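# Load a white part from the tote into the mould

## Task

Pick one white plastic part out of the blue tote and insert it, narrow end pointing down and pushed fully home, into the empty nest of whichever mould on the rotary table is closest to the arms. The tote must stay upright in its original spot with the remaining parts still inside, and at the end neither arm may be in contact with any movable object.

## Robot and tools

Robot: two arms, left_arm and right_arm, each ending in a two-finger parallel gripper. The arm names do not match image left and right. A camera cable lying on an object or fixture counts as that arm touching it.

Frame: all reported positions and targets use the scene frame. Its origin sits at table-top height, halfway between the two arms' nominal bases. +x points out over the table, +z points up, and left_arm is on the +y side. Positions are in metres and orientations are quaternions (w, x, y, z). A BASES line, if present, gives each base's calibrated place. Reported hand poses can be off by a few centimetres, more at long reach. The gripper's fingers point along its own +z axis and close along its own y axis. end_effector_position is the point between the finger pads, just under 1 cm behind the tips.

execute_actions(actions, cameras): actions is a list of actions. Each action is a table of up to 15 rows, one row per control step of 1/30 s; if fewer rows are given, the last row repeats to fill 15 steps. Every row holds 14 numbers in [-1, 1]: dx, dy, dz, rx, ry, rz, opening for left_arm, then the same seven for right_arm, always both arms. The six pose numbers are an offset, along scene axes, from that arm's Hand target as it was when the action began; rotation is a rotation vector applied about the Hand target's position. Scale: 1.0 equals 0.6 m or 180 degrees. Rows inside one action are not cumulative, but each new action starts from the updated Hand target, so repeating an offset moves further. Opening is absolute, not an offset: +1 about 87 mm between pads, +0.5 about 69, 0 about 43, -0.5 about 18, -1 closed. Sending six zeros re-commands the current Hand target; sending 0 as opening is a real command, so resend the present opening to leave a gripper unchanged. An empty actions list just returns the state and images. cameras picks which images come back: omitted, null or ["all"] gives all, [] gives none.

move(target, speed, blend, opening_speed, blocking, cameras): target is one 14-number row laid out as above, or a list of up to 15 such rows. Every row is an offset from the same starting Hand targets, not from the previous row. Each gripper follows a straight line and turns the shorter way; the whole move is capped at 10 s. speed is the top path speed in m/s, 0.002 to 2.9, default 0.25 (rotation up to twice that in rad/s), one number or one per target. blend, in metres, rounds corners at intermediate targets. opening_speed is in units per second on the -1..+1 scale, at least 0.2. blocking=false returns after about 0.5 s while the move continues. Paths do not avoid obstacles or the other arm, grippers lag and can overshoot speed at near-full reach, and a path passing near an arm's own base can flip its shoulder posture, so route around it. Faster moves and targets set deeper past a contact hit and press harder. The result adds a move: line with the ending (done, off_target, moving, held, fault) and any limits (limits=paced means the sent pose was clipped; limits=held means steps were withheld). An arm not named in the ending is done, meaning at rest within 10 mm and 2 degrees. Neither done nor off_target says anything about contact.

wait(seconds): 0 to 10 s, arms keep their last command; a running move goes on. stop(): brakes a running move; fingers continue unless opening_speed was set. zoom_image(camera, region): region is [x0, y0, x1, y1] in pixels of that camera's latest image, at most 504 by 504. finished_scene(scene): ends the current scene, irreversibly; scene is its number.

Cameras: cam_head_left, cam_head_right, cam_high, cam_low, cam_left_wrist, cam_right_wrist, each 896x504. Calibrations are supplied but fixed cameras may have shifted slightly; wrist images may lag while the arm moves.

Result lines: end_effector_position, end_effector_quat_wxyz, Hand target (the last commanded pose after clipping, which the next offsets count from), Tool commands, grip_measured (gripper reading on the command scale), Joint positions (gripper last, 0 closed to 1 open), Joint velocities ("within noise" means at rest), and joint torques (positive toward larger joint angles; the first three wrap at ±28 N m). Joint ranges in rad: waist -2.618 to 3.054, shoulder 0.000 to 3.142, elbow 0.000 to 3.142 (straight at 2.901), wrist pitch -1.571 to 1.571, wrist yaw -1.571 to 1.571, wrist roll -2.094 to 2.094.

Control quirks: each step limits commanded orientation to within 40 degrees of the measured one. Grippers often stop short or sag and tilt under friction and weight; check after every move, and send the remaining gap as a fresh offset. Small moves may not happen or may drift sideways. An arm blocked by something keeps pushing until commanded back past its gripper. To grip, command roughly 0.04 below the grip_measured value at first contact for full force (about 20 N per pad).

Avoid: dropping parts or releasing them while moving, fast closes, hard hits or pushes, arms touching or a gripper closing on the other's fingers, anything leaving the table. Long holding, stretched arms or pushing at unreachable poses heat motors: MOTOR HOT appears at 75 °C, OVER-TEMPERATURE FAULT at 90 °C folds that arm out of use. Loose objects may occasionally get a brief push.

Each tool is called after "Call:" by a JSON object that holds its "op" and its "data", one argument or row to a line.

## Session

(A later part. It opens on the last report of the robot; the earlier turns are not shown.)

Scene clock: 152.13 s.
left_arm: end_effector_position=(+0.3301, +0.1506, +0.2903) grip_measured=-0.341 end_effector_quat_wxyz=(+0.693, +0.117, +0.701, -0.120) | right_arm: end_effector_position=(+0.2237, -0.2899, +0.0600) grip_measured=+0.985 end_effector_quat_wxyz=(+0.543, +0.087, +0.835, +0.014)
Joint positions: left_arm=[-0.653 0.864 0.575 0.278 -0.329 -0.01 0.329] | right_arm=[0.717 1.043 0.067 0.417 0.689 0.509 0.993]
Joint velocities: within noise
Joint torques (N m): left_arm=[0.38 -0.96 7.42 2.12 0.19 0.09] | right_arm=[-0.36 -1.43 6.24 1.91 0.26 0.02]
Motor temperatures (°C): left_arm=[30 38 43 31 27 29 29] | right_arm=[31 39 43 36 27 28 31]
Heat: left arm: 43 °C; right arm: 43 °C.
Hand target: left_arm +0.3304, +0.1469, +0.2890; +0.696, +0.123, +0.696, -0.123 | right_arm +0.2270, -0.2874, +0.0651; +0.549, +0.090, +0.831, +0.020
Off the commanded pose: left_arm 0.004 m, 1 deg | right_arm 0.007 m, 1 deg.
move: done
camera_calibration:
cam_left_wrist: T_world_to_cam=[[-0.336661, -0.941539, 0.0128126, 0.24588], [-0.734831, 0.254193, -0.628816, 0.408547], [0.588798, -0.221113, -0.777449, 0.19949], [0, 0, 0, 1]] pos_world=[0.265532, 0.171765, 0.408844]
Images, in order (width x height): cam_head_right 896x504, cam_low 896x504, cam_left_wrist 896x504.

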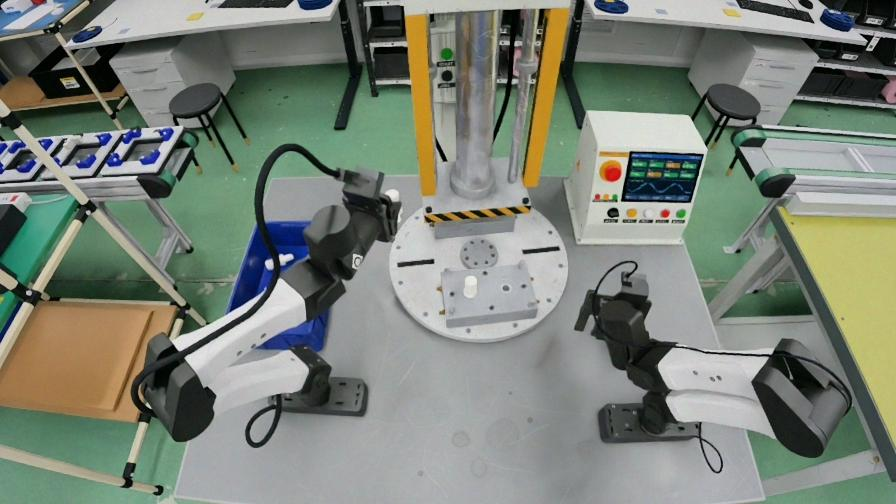

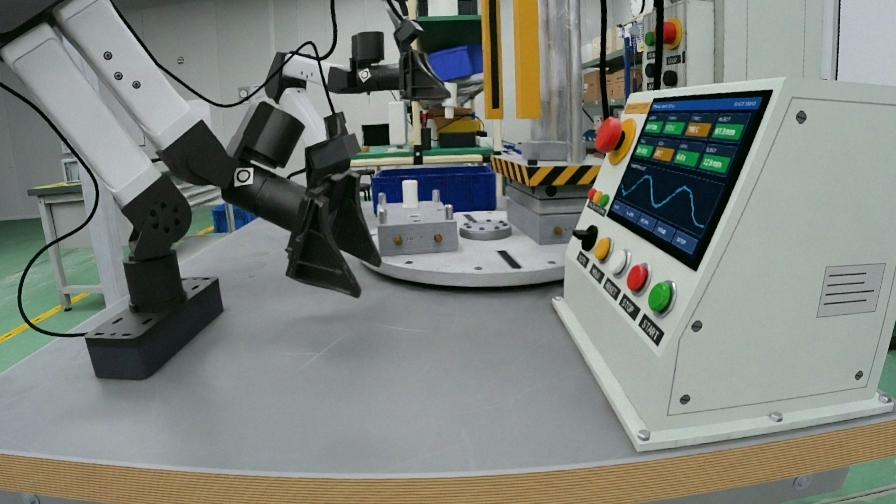

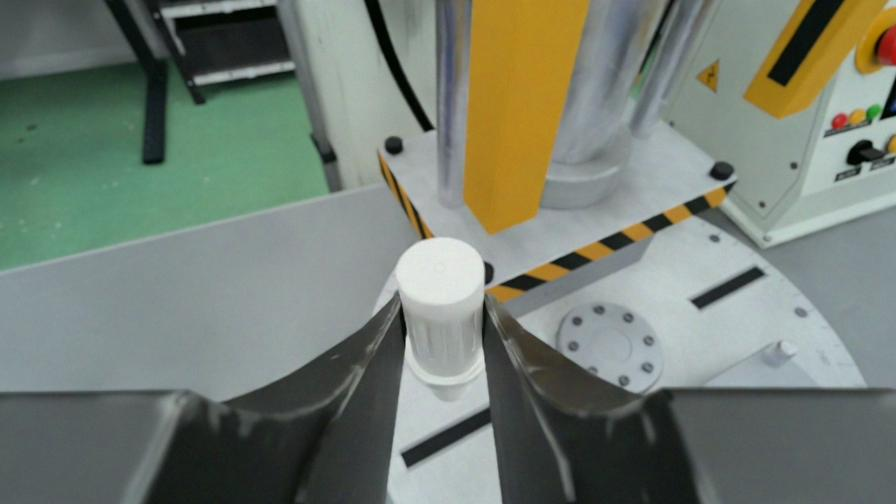

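Call:
{"op": "move", "data": {
  "target": [-0.25,-0.345,-0.08, 0,0,0, -0.5, 0, 0, 0, 0, 0, 0, 1],
  "cameras": ["cam_left_wrist","cam_head_right","cam_high","cam_low"]
}}

Call:
{"op": "zoom_image", "data": {
  "camera": "cam_low",
  "region": [300, 80, 500, 280]
}}

Call:
{"op": "zoom_image", "data": {
  "camera": "cam_head_right",
  "region": [400, 200, 580, 350]
}}

Scene clock: 162.77 s.
left_arm: end_effector_position=(+0.1809, -0.0542, +0.2369) grip_measured=-0.342 end_effector_quat_wxyz=(+0.694, +0.133, +0.698, -0.119) | right_arm: end_effector_position=(+0.2237, -0.2899, +0.0600) grip_measured=+0.985 end_effector_quat_wxyz=(+0.543, +0.087, +0.835, +0.014)
Joint positions: left_arm=[-1.594 1.565 0.794 0.742 -1.248 -0.008 0.329] | right_arm=[0.717 1.043 0.067 0.417 0.689 0.509 0.993]
Joint velocities: within noise
Joint torques (N m): left_arm=[0.43 -4.23 9.77 1.6 -0.04 0.05] | right_arm=[-0.31 -1.43 6.27 1.94 0.29 0.01]
Motor temperatures (°C): left_arm=[30 37 44 34 27 29 29] | right_arm=[31 39 43 36 27 28 31]
Heat: left arm: 44 °C; right arm: 43 °C.
Hand target: left_arm +0.1804, -0.0600, +0.2410; +0.696, +0.123, +0.696, -0.123 | right_arm +0.2270, -0.2874, +0.0651; +0.549, +0.090, +0.831, +0.020
Off the commanded pose: left_arm 0.007 m, 1 deg | right_arm 0.007 m, 1 deg.
move: done
camera_calibration:
cam_left_wrist: T_world_to_cam=[[-0.357928, -0.933658, -0.0130198, 0.0138586], [-0.722531, 0.285769, -0.629512, 0.317017], [0.59147, -0.215913, -0.776882, 0.200155], [0, 0, 0, 1]] pos_world=[0.115629, -0.0344384, 0.355243]
Images, in order (width x height): cam_head_right 896x504, cam_high 896x504, cam_low 896x504, cam_left_wrist 896x504.

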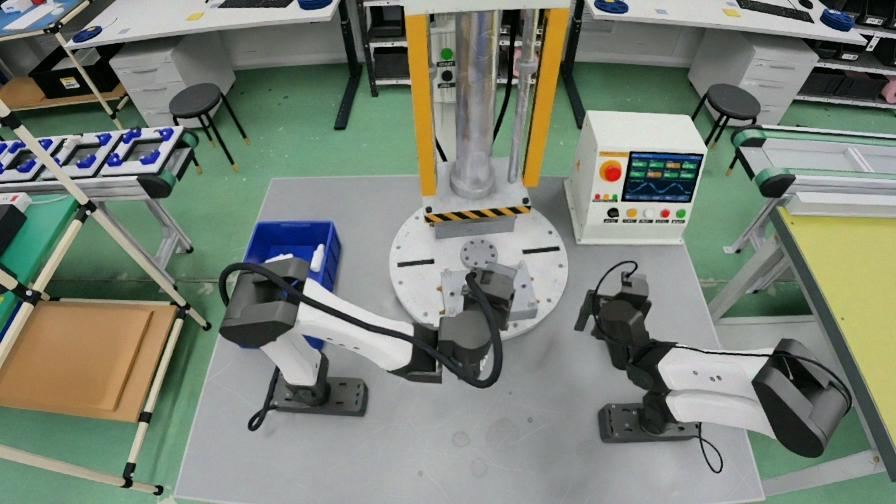

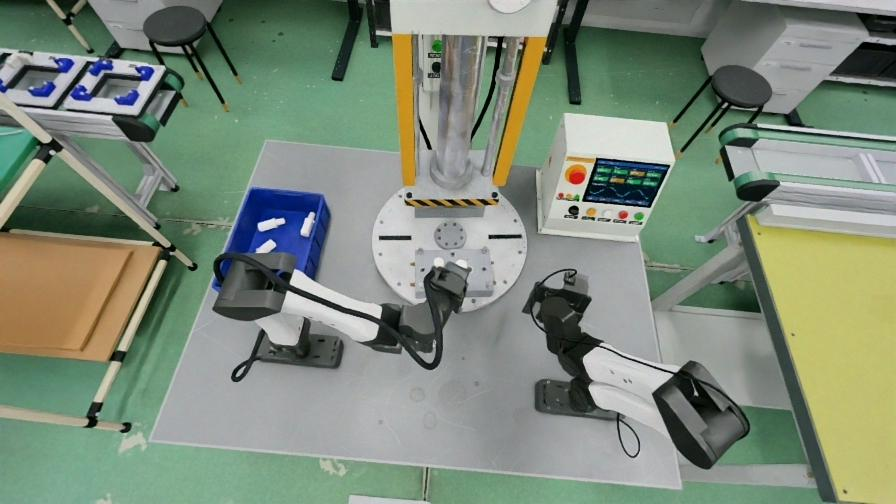

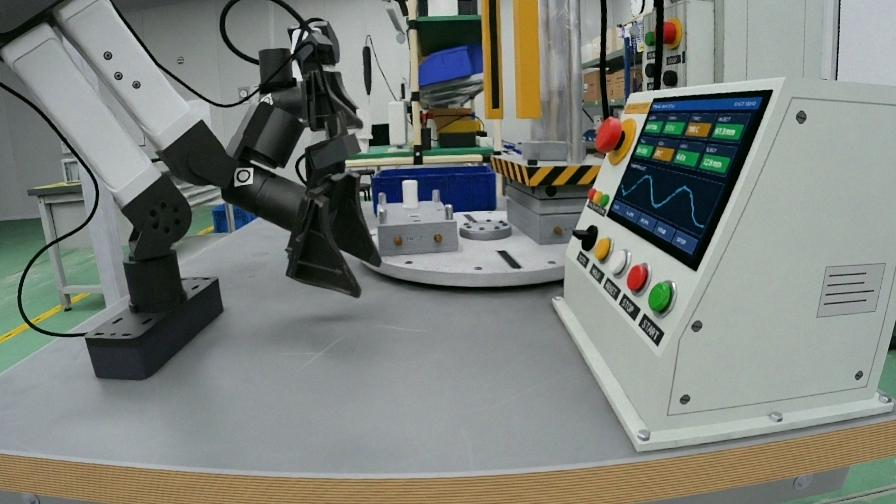

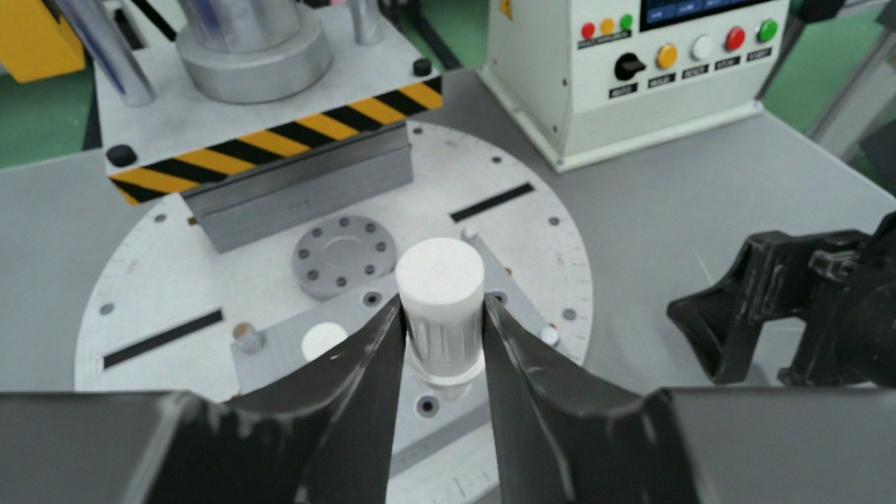

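Scaled by 2.520 from the camera's 896x504 image, which has a finer 1280x720 frame.

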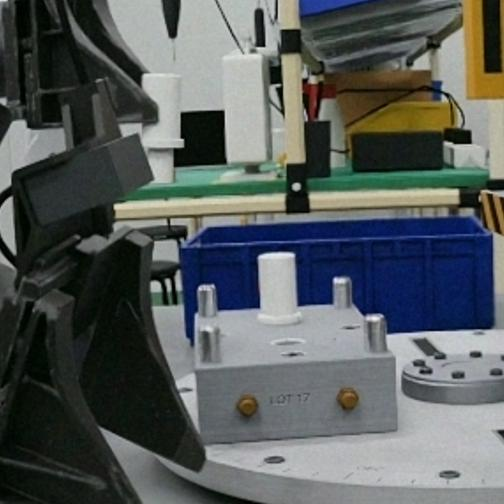

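Scaled by 2.800 from the camera's 896x504 image, which has a finer 1280x720 frame.

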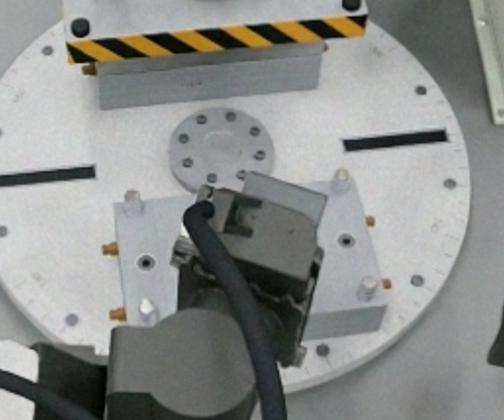

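Call:
{"op": "move", "data": {
  "target": [0,0,0, 0,0,0, -0.5, -0.017,0.1,0.25,0.111,0,0,0],
  "cameras": ["cam_left_wrist","cam_right_wrist","cam_low"]
}}

Call:
{"op": "zoom_image", "data": {
  "camera": "cam_right_wrist",
  "region": [0, 0, 500, 500]
}}

Call:
{"op": "zoom_image", "data": {
  "camera": "cam_left_wrist",
  "region": [200, 200, 600, 500]
}}

Scene clock: 190.63 s.
left_arm: end_effector_position=(+0.1809, -0.0547, +0.2355) grip_measured=-0.342 end_effector_quat_wxyz=(+0.694, +0.135, +0.698, -0.117) | right_arm: end_effector_position=(+0.2152, -0.2296, +0.2049) grip_measured=+0.000 end_effector_quat_wxyz=(+0.521, +0.177, +0.820, +0.158)
Joint positions: left_arm=[-1.594 1.571 0.794 0.745 -1.248 -0.006 0.329] | right_arm=[0.875 0.777 0.59 -0.369 0.69 0.884 0.5]
Joint velocities: within noise
Joint torques (N m): left_arm=[0.47 -4.64 9.74 1.61 -0.04 0.03] | right_arm=[0.12 -0.25 9.58 1.68 0.4 0.09]
Motor temperatures (°C): left_arm=[29 36 45 33 27 29 29] | right_arm=[31 39 43 37 27 28 31]
Heat: left arm: 45 °C; right arm: 43 °C.
Hand target: left_arm +0.1804, -0.0600, +0.2410; +0.696, +0.123, +0.696, -0.123 | right_arm +0.2168, -0.2274, +0.2151; +0.525, +0.184, +0.815, +0.163
Off the commanded pose: left_arm 0.008 m, 2 deg | right_arm 0.011 m, 1 deg.
move: off_target (right_arm)
camera_calibration:
cam_left_wrist: T_world_to_cam=[[-0.357227, -0.933861, -0.0171027, 0.0142834], [-0.72221, 0.287783, -0.628962, 0.31632], [0.592285, -0.21233, -0.777248, 0.199089], [0, 0, 0, 1]] pos_world=[0.115634, -0.0354201, 0.353939]
cam_right_wrist: T_world_to_cam=[[-0.136225, -0.891179, -0.432716, -0.0906475], [-0.942762, 0.250814, -0.219757, 0.330832], [0.304374, 0.378012, -0.874336, 0.342012], [0, 0, 0, 1]] pos_world=[0.195448, -0.293045, 0.332511]
Images, in order (width x height): cam_low 896x504, cam_left_wrist 896x504, cam_right_wrist 896x504.

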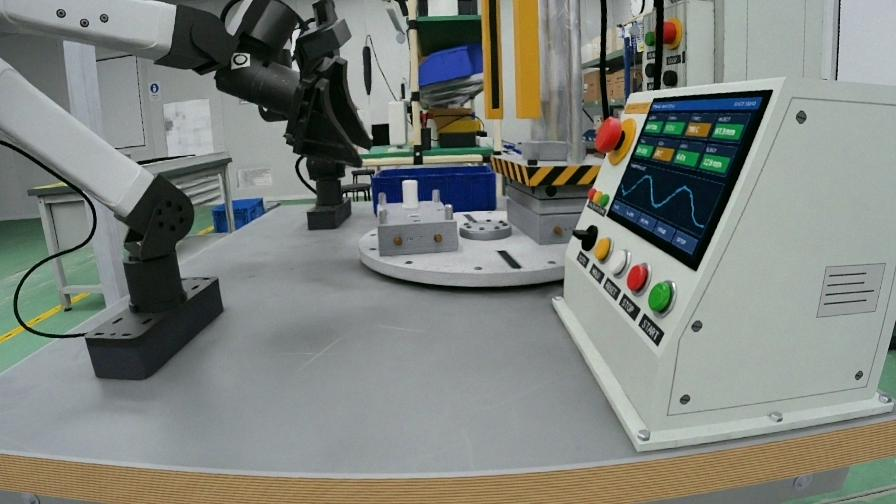

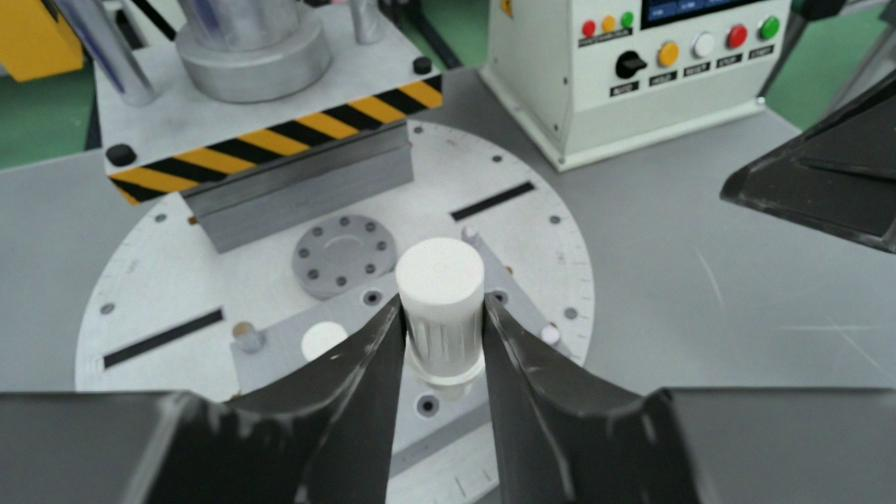

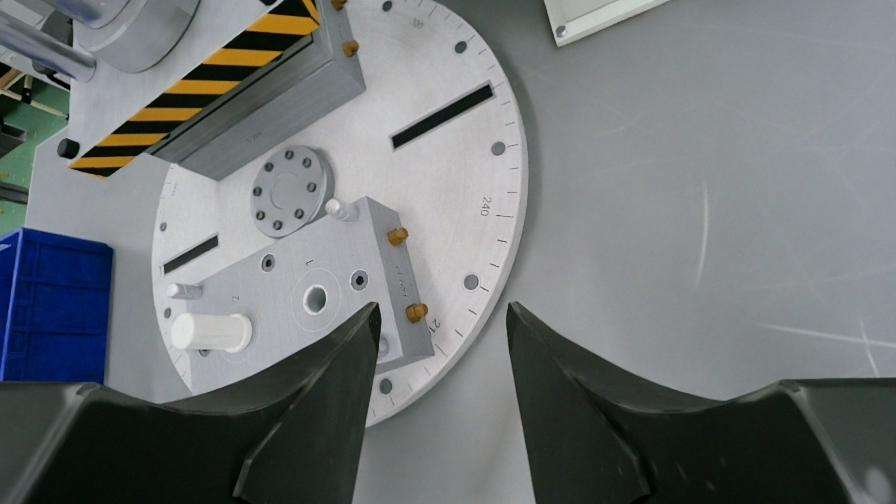

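Scaled by 1.008 from the camera's 896x504 image, which has a finer 1280x720 frame.

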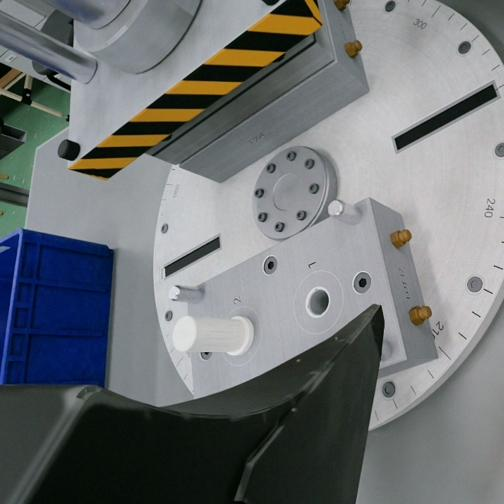

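Scaled by 1.260 from the camera's 896x504 image, which has a finer 1280x720 frame.

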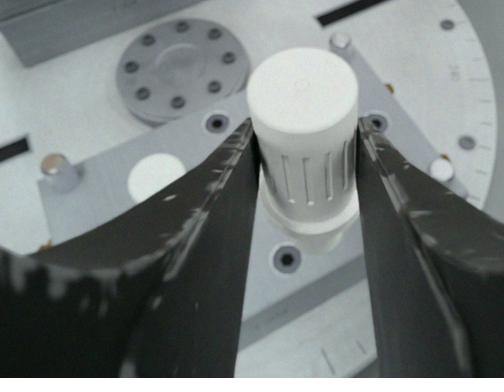

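Call:
{"op": "move", "data": {
  "target": [0.127,-0.045,-0.075, -0.008,0,0.003, -0.5, 0,0,0,0,0,0,0],
  "speed": 0.15,
  "cameras": ["cam_left_wrist","cam_right_wrist","cam_low","cam_head_left"]
}}

Call:
{"op": "zoom_image", "data": {
  "camera": "cam_right_wrist",
  "region": [150, 150, 450, 450]
}}

Call:
{"op": "zoom_image", "data": {
  "camera": "cam_left_wrist",
  "region": [250, 200, 600, 450]
}}

Call:
{"op": "zoom_image", "data": {
  "camera": "cam_low",
  "region": [350, 100, 500, 260]
}}

Scene clock: 214.50 s.
left_arm: end_effector_position=(+0.2541, -0.0780, +0.1914) grip_measured=-0.342 end_effector_quat_wxyz=(+0.695, +0.119, +0.699, -0.114) | right_arm: end_effector_position=(+0.2151, -0.2297, +0.2047) grip_measured=+0.000 end_effector_quat_wxyz=(+0.521, +0.178, +0.820, +0.158)
Joint positions: left_arm=[-1.38 1.803 0.835 0.954 -1.062 -0.006 0.329] | right_arm=[0.875 0.777 0.59 -0.37 0.69 0.884 0.5]
Joint velocities: within noise
Joint torques (N m): left_arm=[1.09 -5.72 9.25 1.74 0.25 -0.03] | right_arm=[0.23 -0.32 9.63 1.72 0.38 0.11]
Motor temperatures (°C): left_arm=[29 36 45 34 27 29 30] | right_arm=[31 39 44 36 27 28 31]
Heat: left arm: 45 °C; right arm: 44 °C.
Hand target: left_arm +0.2566, -0.0871, +0.1961; +0.698, +0.111, +0.695, -0.129 | right_arm +0.2168, -0.2274, +0.2151; +0.525, +0.184, +0.815, +0.163
Off the commanded pose: left_arm 0.010 m, 2 deg | right_arm 0.011 m, 1 deg.
move: off_target (right_arm)
camera_calibration:
cam_left_wrist: T_world_to_cam=[[-0.332077, -0.943252, 0.000190349, 0.00740477], [-0.73141, 0.25737, -0.631506, 0.34852], [0.595621, -0.209848, -0.775371, 0.115513], [0, 0, 0, 1]] pos_world=[0.188568, -0.0584738, 0.309656]
cam_right_wrist: T_world_to_cam=[[-0.136809, -0.891245, -0.432396, -0.0908486], [-0.942868, 0.251016, -0.219067, 0.330569], [0.303781, 0.377722, -0.874668, 0.342047], [0, 0, 0, 1]] pos_world=[0.195347, -0.293145, 0.332312]
Images, in order (width x height): cam_head_left 896x504, cam_low 896x504, cam_left_wrist 896x504, cam_right_wrist 896x504.

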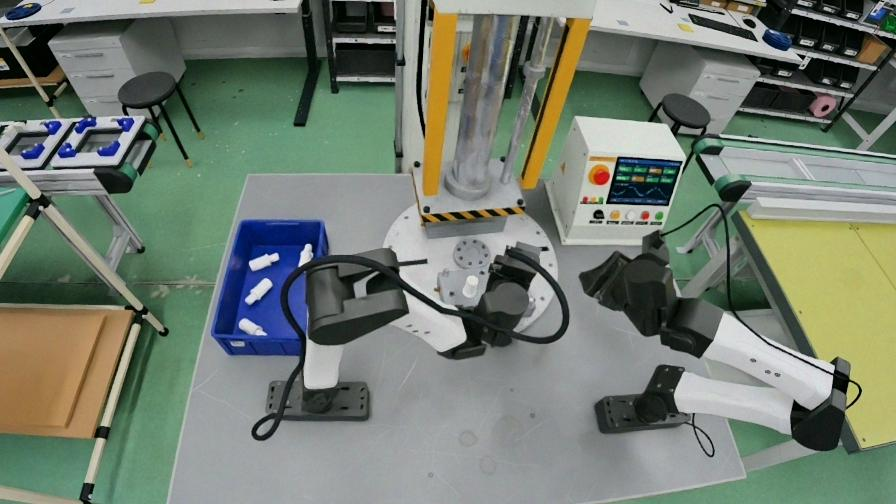

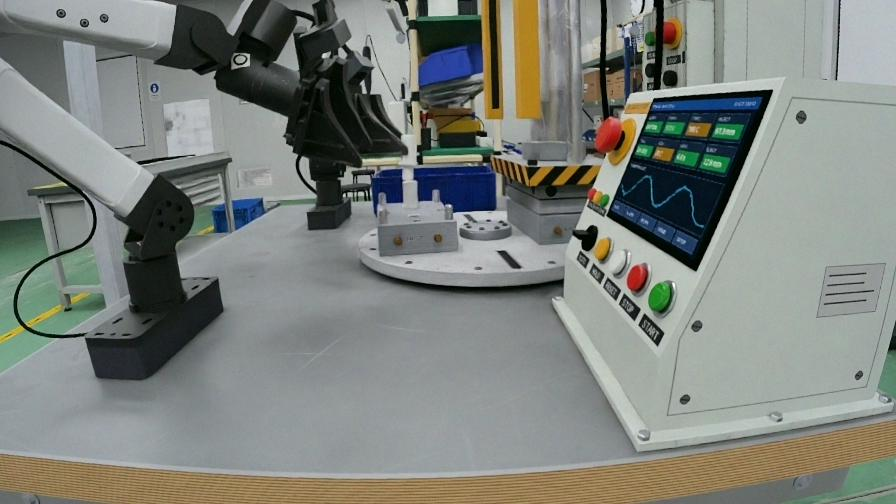

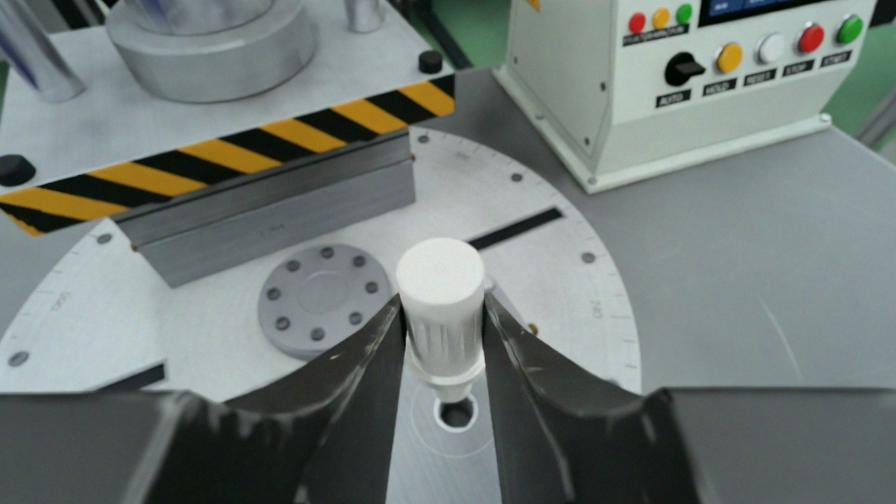

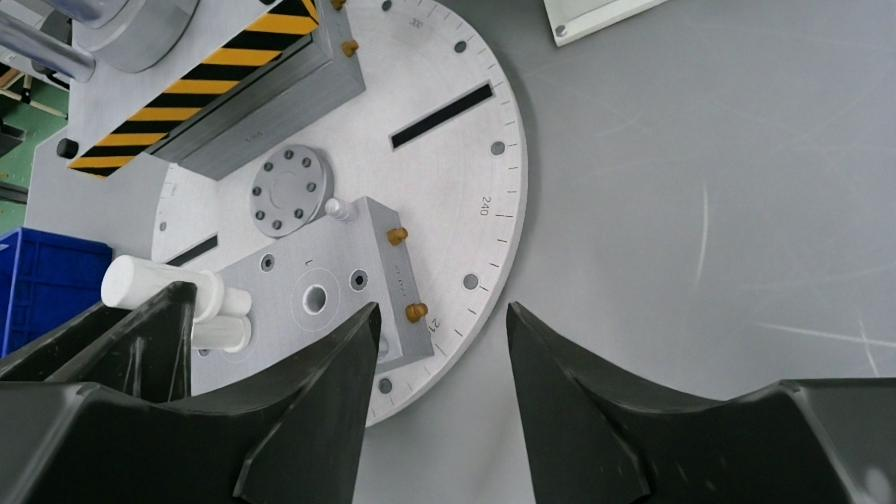

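Scaled by 1.680 from the camera's 896x504 image, which has a finer 1280x720 frame.

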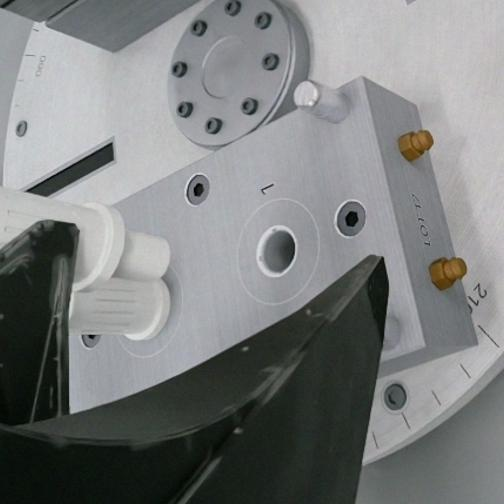

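Scaled by 1.440 from the camera's 896x504 image, which has a finer 1280x720 frame.

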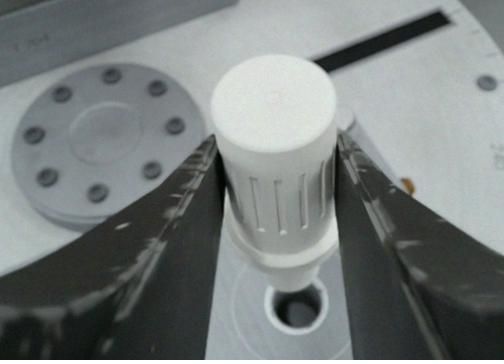

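Scaled by 3.150 from the camera's 896x504 image, which has a finer 1280x720 frame.

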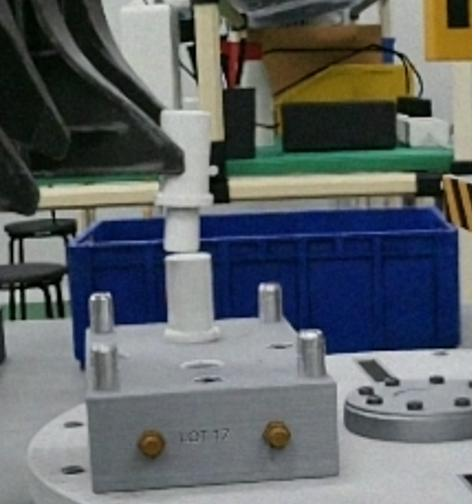

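Call:
{"op": "move", "data": {
  "target": [0.01,-0.0108,-0.04, 0.0027,-0.0187,0, -0.5, 0,0,0,0,0,0,0],
  "speed": 0.1,
  "cameras": ["cam_left_wrist","cam_right_wrist","cam_low"]
}}

Call:
{"op": "zoom_image", "data": {
  "camera": "cam_right_wrist",
  "region": [150, 200, 400, 400]
}}

Call:
{"op": "zoom_image", "data": {
  "camera": "cam_left_wrist",
  "region": [300, 200, 600, 450]
}}

Call:
{"op": "zoom_image", "data": {
  "camera": "cam_low",
  "region": [350, 120, 480, 260]
}}

Scene clock: 247.87 s.
left_arm: end_effector_position=(+0.2589, -0.0882, +0.1688) grip_measured=-0.342 end_effector_quat_wxyz=(+0.712, +0.128, +0.682, -0.108) | right_arm: end_effector_position=(+0.2150, -0.2297, +0.2046) grip_measured=+0.000 end_effector_quat_wxyz=(+0.521, +0.177, +0.820, +0.158)
Joint positions: left_arm=[-1.377 1.949 0.835 1.191 -1.051 0.102 0.329] | right_arm=[0.875 0.777 0.59 -0.371 0.69 0.884 0.5]
Joint velocities: within noise
Joint torques (N m): left_arm=[1.4 -6.22 7.38 1.99 0.28 0.04] | right_arm=[0.25 -0.24 9.63 1.7 0.36 0.07]
Motor temperatures (°C): left_arm=[29 38 46 37 27 29 30] | right_arm=[31 38 45 36 27 28 31]
Heat: left arm: 46 °C; right arm: 45 °C.
Hand target: left_arm +0.2626, -0.0936, +0.1720; +0.718, +0.118, +0.675, -0.122 | right_arm +0.2168, -0.2274, +0.2150; +0.525, +0.184, +0.815, +0.163
Off the commanded pose: left_arm 0.007 m, 2 deg | right_arm 0.011 m, 1 deg.
move: off_target (right_arm)
camera_calibration:
cam_left_wrist: T_world_to_cam=[[-0.336633, -0.941206, -0.0284474, 0.00561448], [-0.696259, 0.269137, -0.665424, 0.338078], [0.633957, -0.204197, -0.745924, 0.0786042], [0, 0, 0, 1]] pos_world=[0.187448, -0.0696541, 0.283757]
cam_right_wrist: T_world_to_cam=[[-0.136955, -0.891326, -0.432182, -0.0909581], [-0.942936, 0.250982, -0.218813, 0.330467], [0.303504, 0.377552, -0.874837, 0.34202], [0, 0, 0, 1]] pos_world=[0.195347, -0.293145, 0.332212]
Images, in order (width x height): cam_low 896x504, cam_left_wrist 896x504, cam_right_wrist 896x504.

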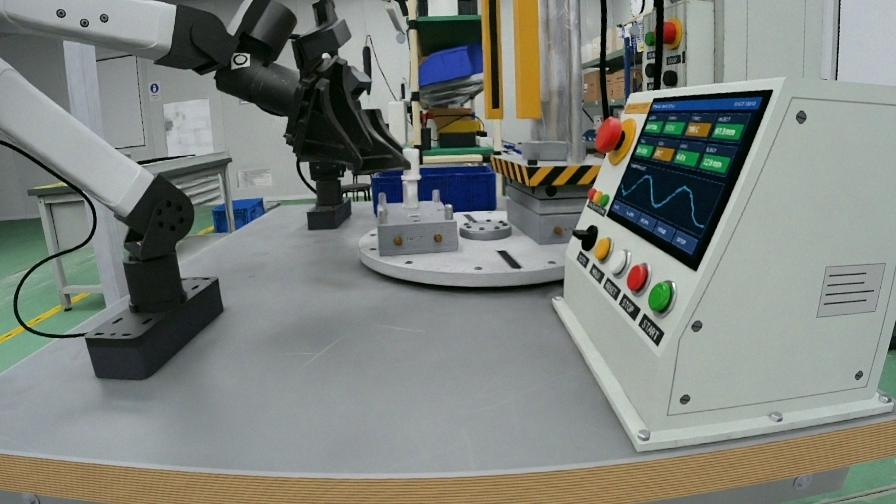

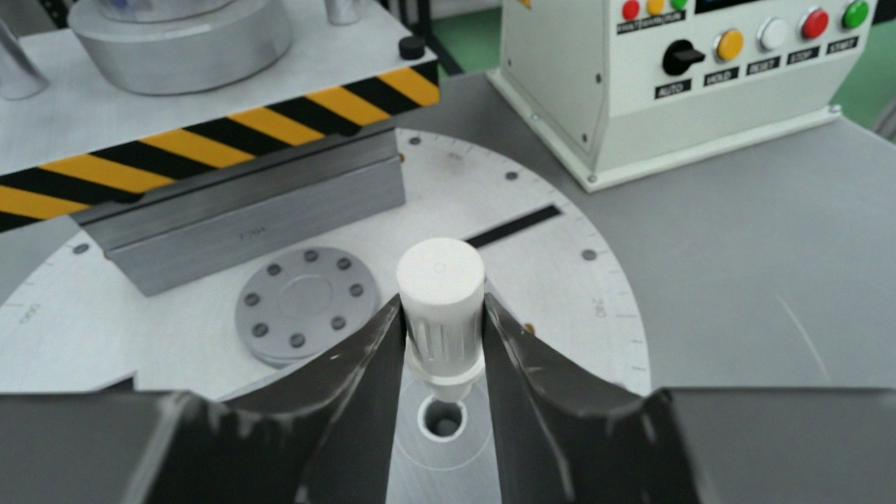

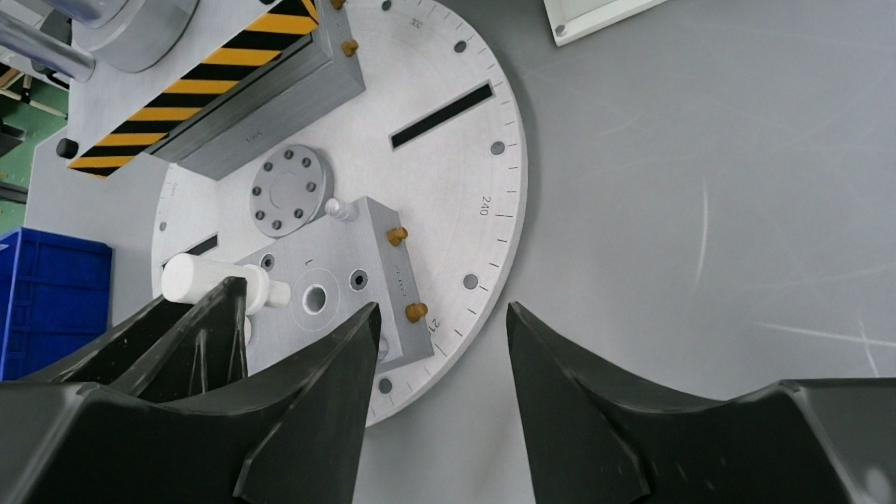

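Scaled by 2.016 from the camera's 896x504 image, which has a finer 1280x720 frame.

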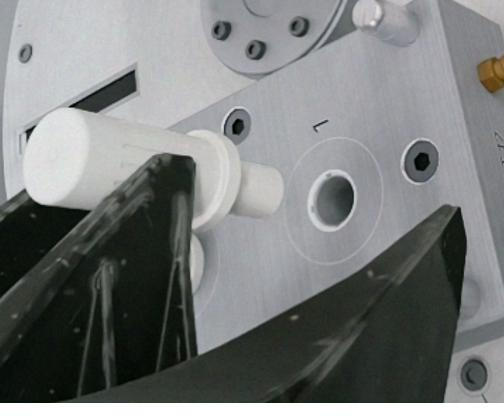

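Scaled by 1.680 from the camera's 896x504 image, which has a finer 1280x720 frame.

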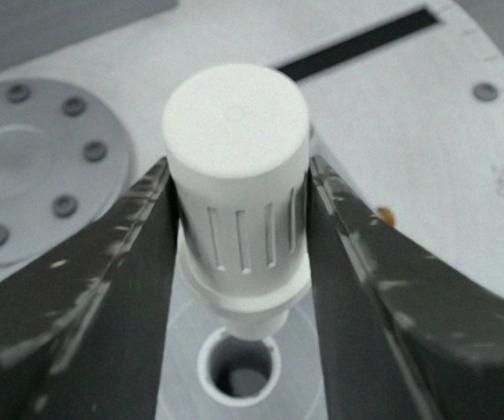

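Scaled by 3.600 from the camera's 896x504 image, which has a finer 1280x720 frame.

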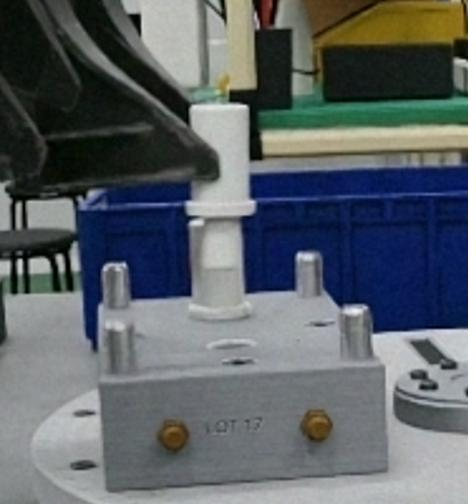

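Call:
{"op": "move", "data": {
  "target": [0.0047,0.0068,-0.02, 0.0029,-0.0052,0, -0.5, 0,0,0,0,0,0,0],
  "speed": 0.06,
  "cameras": ["cam_left_wrist","cam_right_wrist","cam_low"]
}}

Call:
{"op": "zoom_image", "data": {
  "camera": "cam_right_wrist",
  "region": [150, 200, 400, 400]
}}

Call:
{"op": "zoom_image", "data": {
  "camera": "cam_left_wrist",
  "region": [300, 200, 600, 450]
}}

Call:
{"op": "zoom_image", "data": {
  "camera": "cam_low",
  "region": [350, 120, 480, 260]
}}

Scene clock: 269.80 s.
left_arm: end_effector_position=(+0.2631, -0.0891, +0.1614) grip_measured=-0.342 end_effector_quat_wxyz=(+0.717, +0.130, +0.676, -0.106) | right_arm: end_effector_position=(+0.2150, -0.2297, +0.2046) grip_measured=+0.000 end_effector_quat_wxyz=(+0.521, +0.177, +0.820, +0.158)
Joint positions: left_arm=[-1.367 1.993 0.835 1.26 -1.041 0.131 0.329] | right_arm=[0.875 0.777 0.59 -0.371 0.69 0.884 0.5]
Joint velocities: within noise
Joint torques (N m): left_arm=[1.33 -6.39 4.86 2.14 0.31 0.02] | right_arm=[0.24 -0.4 9.68 1.74 0.38 0.08]
Motor temperatures (°C): left_arm=[29 39 45 36 27 29 30] | right_arm=[31 38 46 36 27 28 31]
Heat: left arm: 45 °C; right arm: 46 °C.
Hand target: left_arm +0.2654, -0.0895, +0.1600; +0.723, +0.122, +0.670, -0.118 | right_arm +0.2168, -0.2274, +0.2151; +0.525, +0.184, +0.815, +0.163
Off the commanded pose: left_arm 0.003 m, 2 deg | right_arm 0.011 m, 1 deg.
move: off_target (right_arm)
camera_calibration:
cam_left_wrist: T_world_to_cam=[[-0.335163, -0.941413, -0.0375183, 0.0070108], [-0.686329, 0.271242, -0.674819, 0.33542], [0.64546, -0.200425, -0.737029, 0.0660846], [0, 0, 0, 1]] pos_world=[0.189903, -0.0711348, 0.275317]
cam_right_wrist: T_world_to_cam=[[-0.136955, -0.891326, -0.432182, -0.0909581], [-0.942936, 0.250982, -0.218813, 0.330467], [0.303504, 0.377552, -0.874837, 0.34202], [0, 0, 0, 1]] pos_world=[0.195347, -0.293145, 0.332212]
Images, in order (width x height): cam_low 896x504, cam_left_wrist 896x504, cam_right_wrist 896x504.

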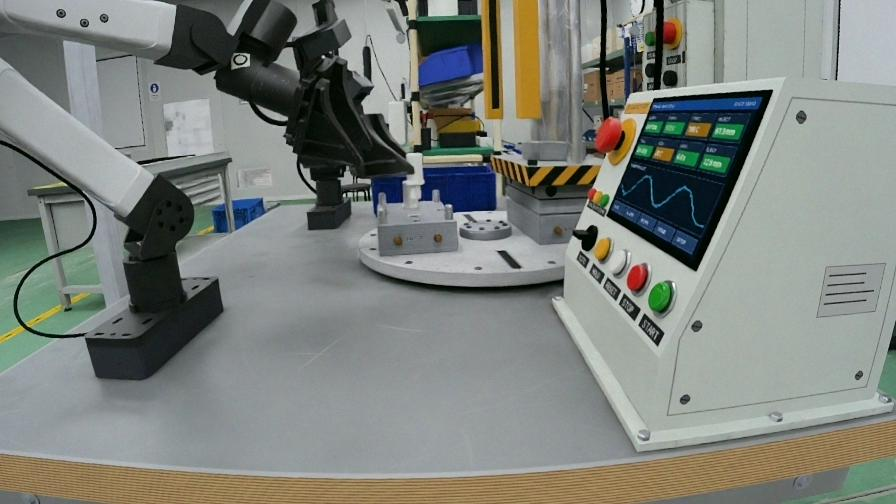

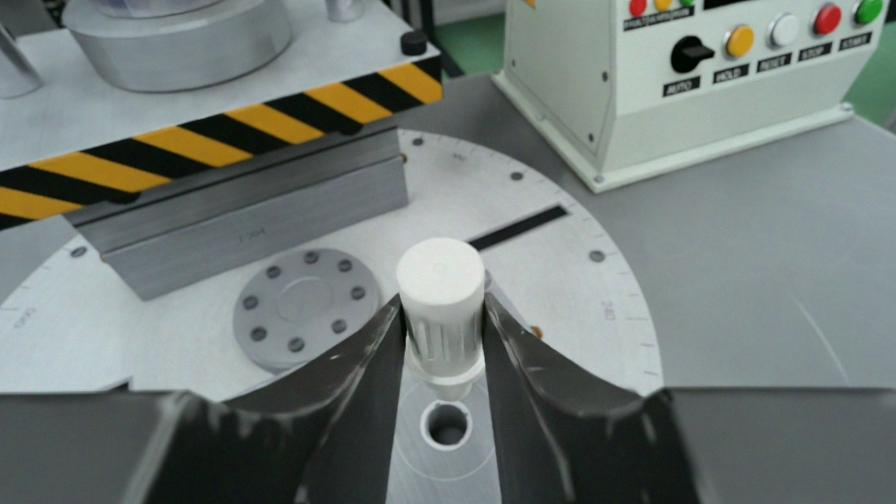

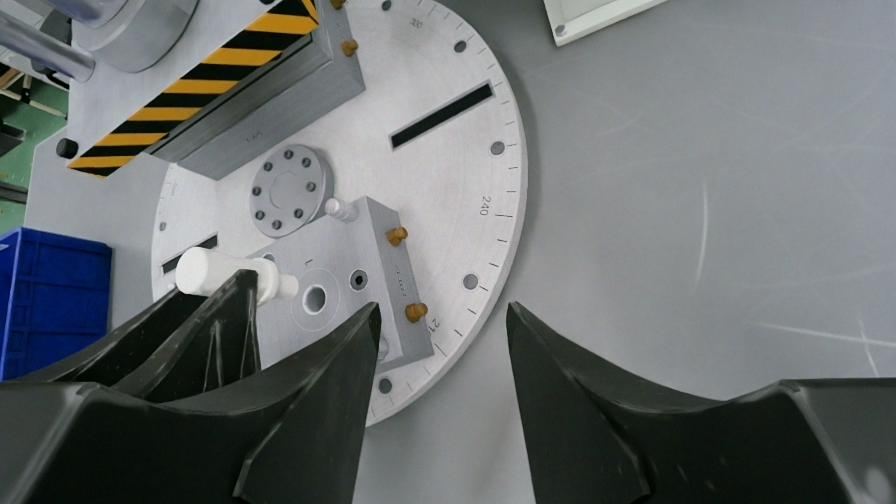

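Scaled by 2.016 from the camera's 896x504 image, which has a finer 1280x720 frame.

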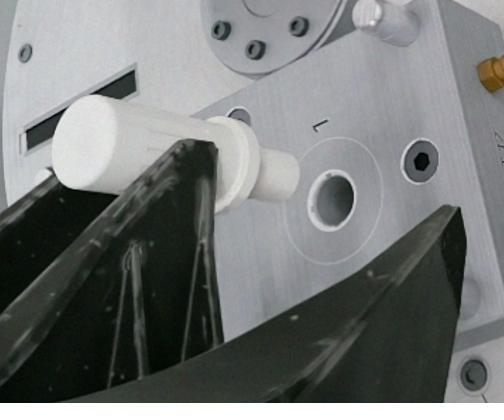

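Scaled by 1.680 from the camera's 896x504 image, which has a finer 1280x720 frame.

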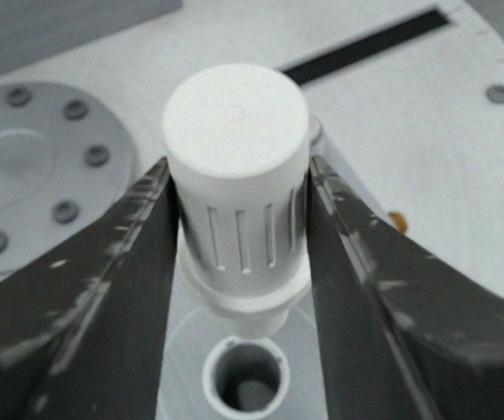

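Scaled by 3.600 from the camera's 896x504 image, which has a finer 1280x720 frame.

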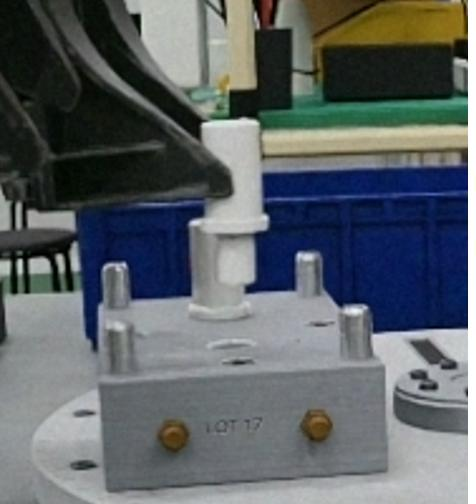

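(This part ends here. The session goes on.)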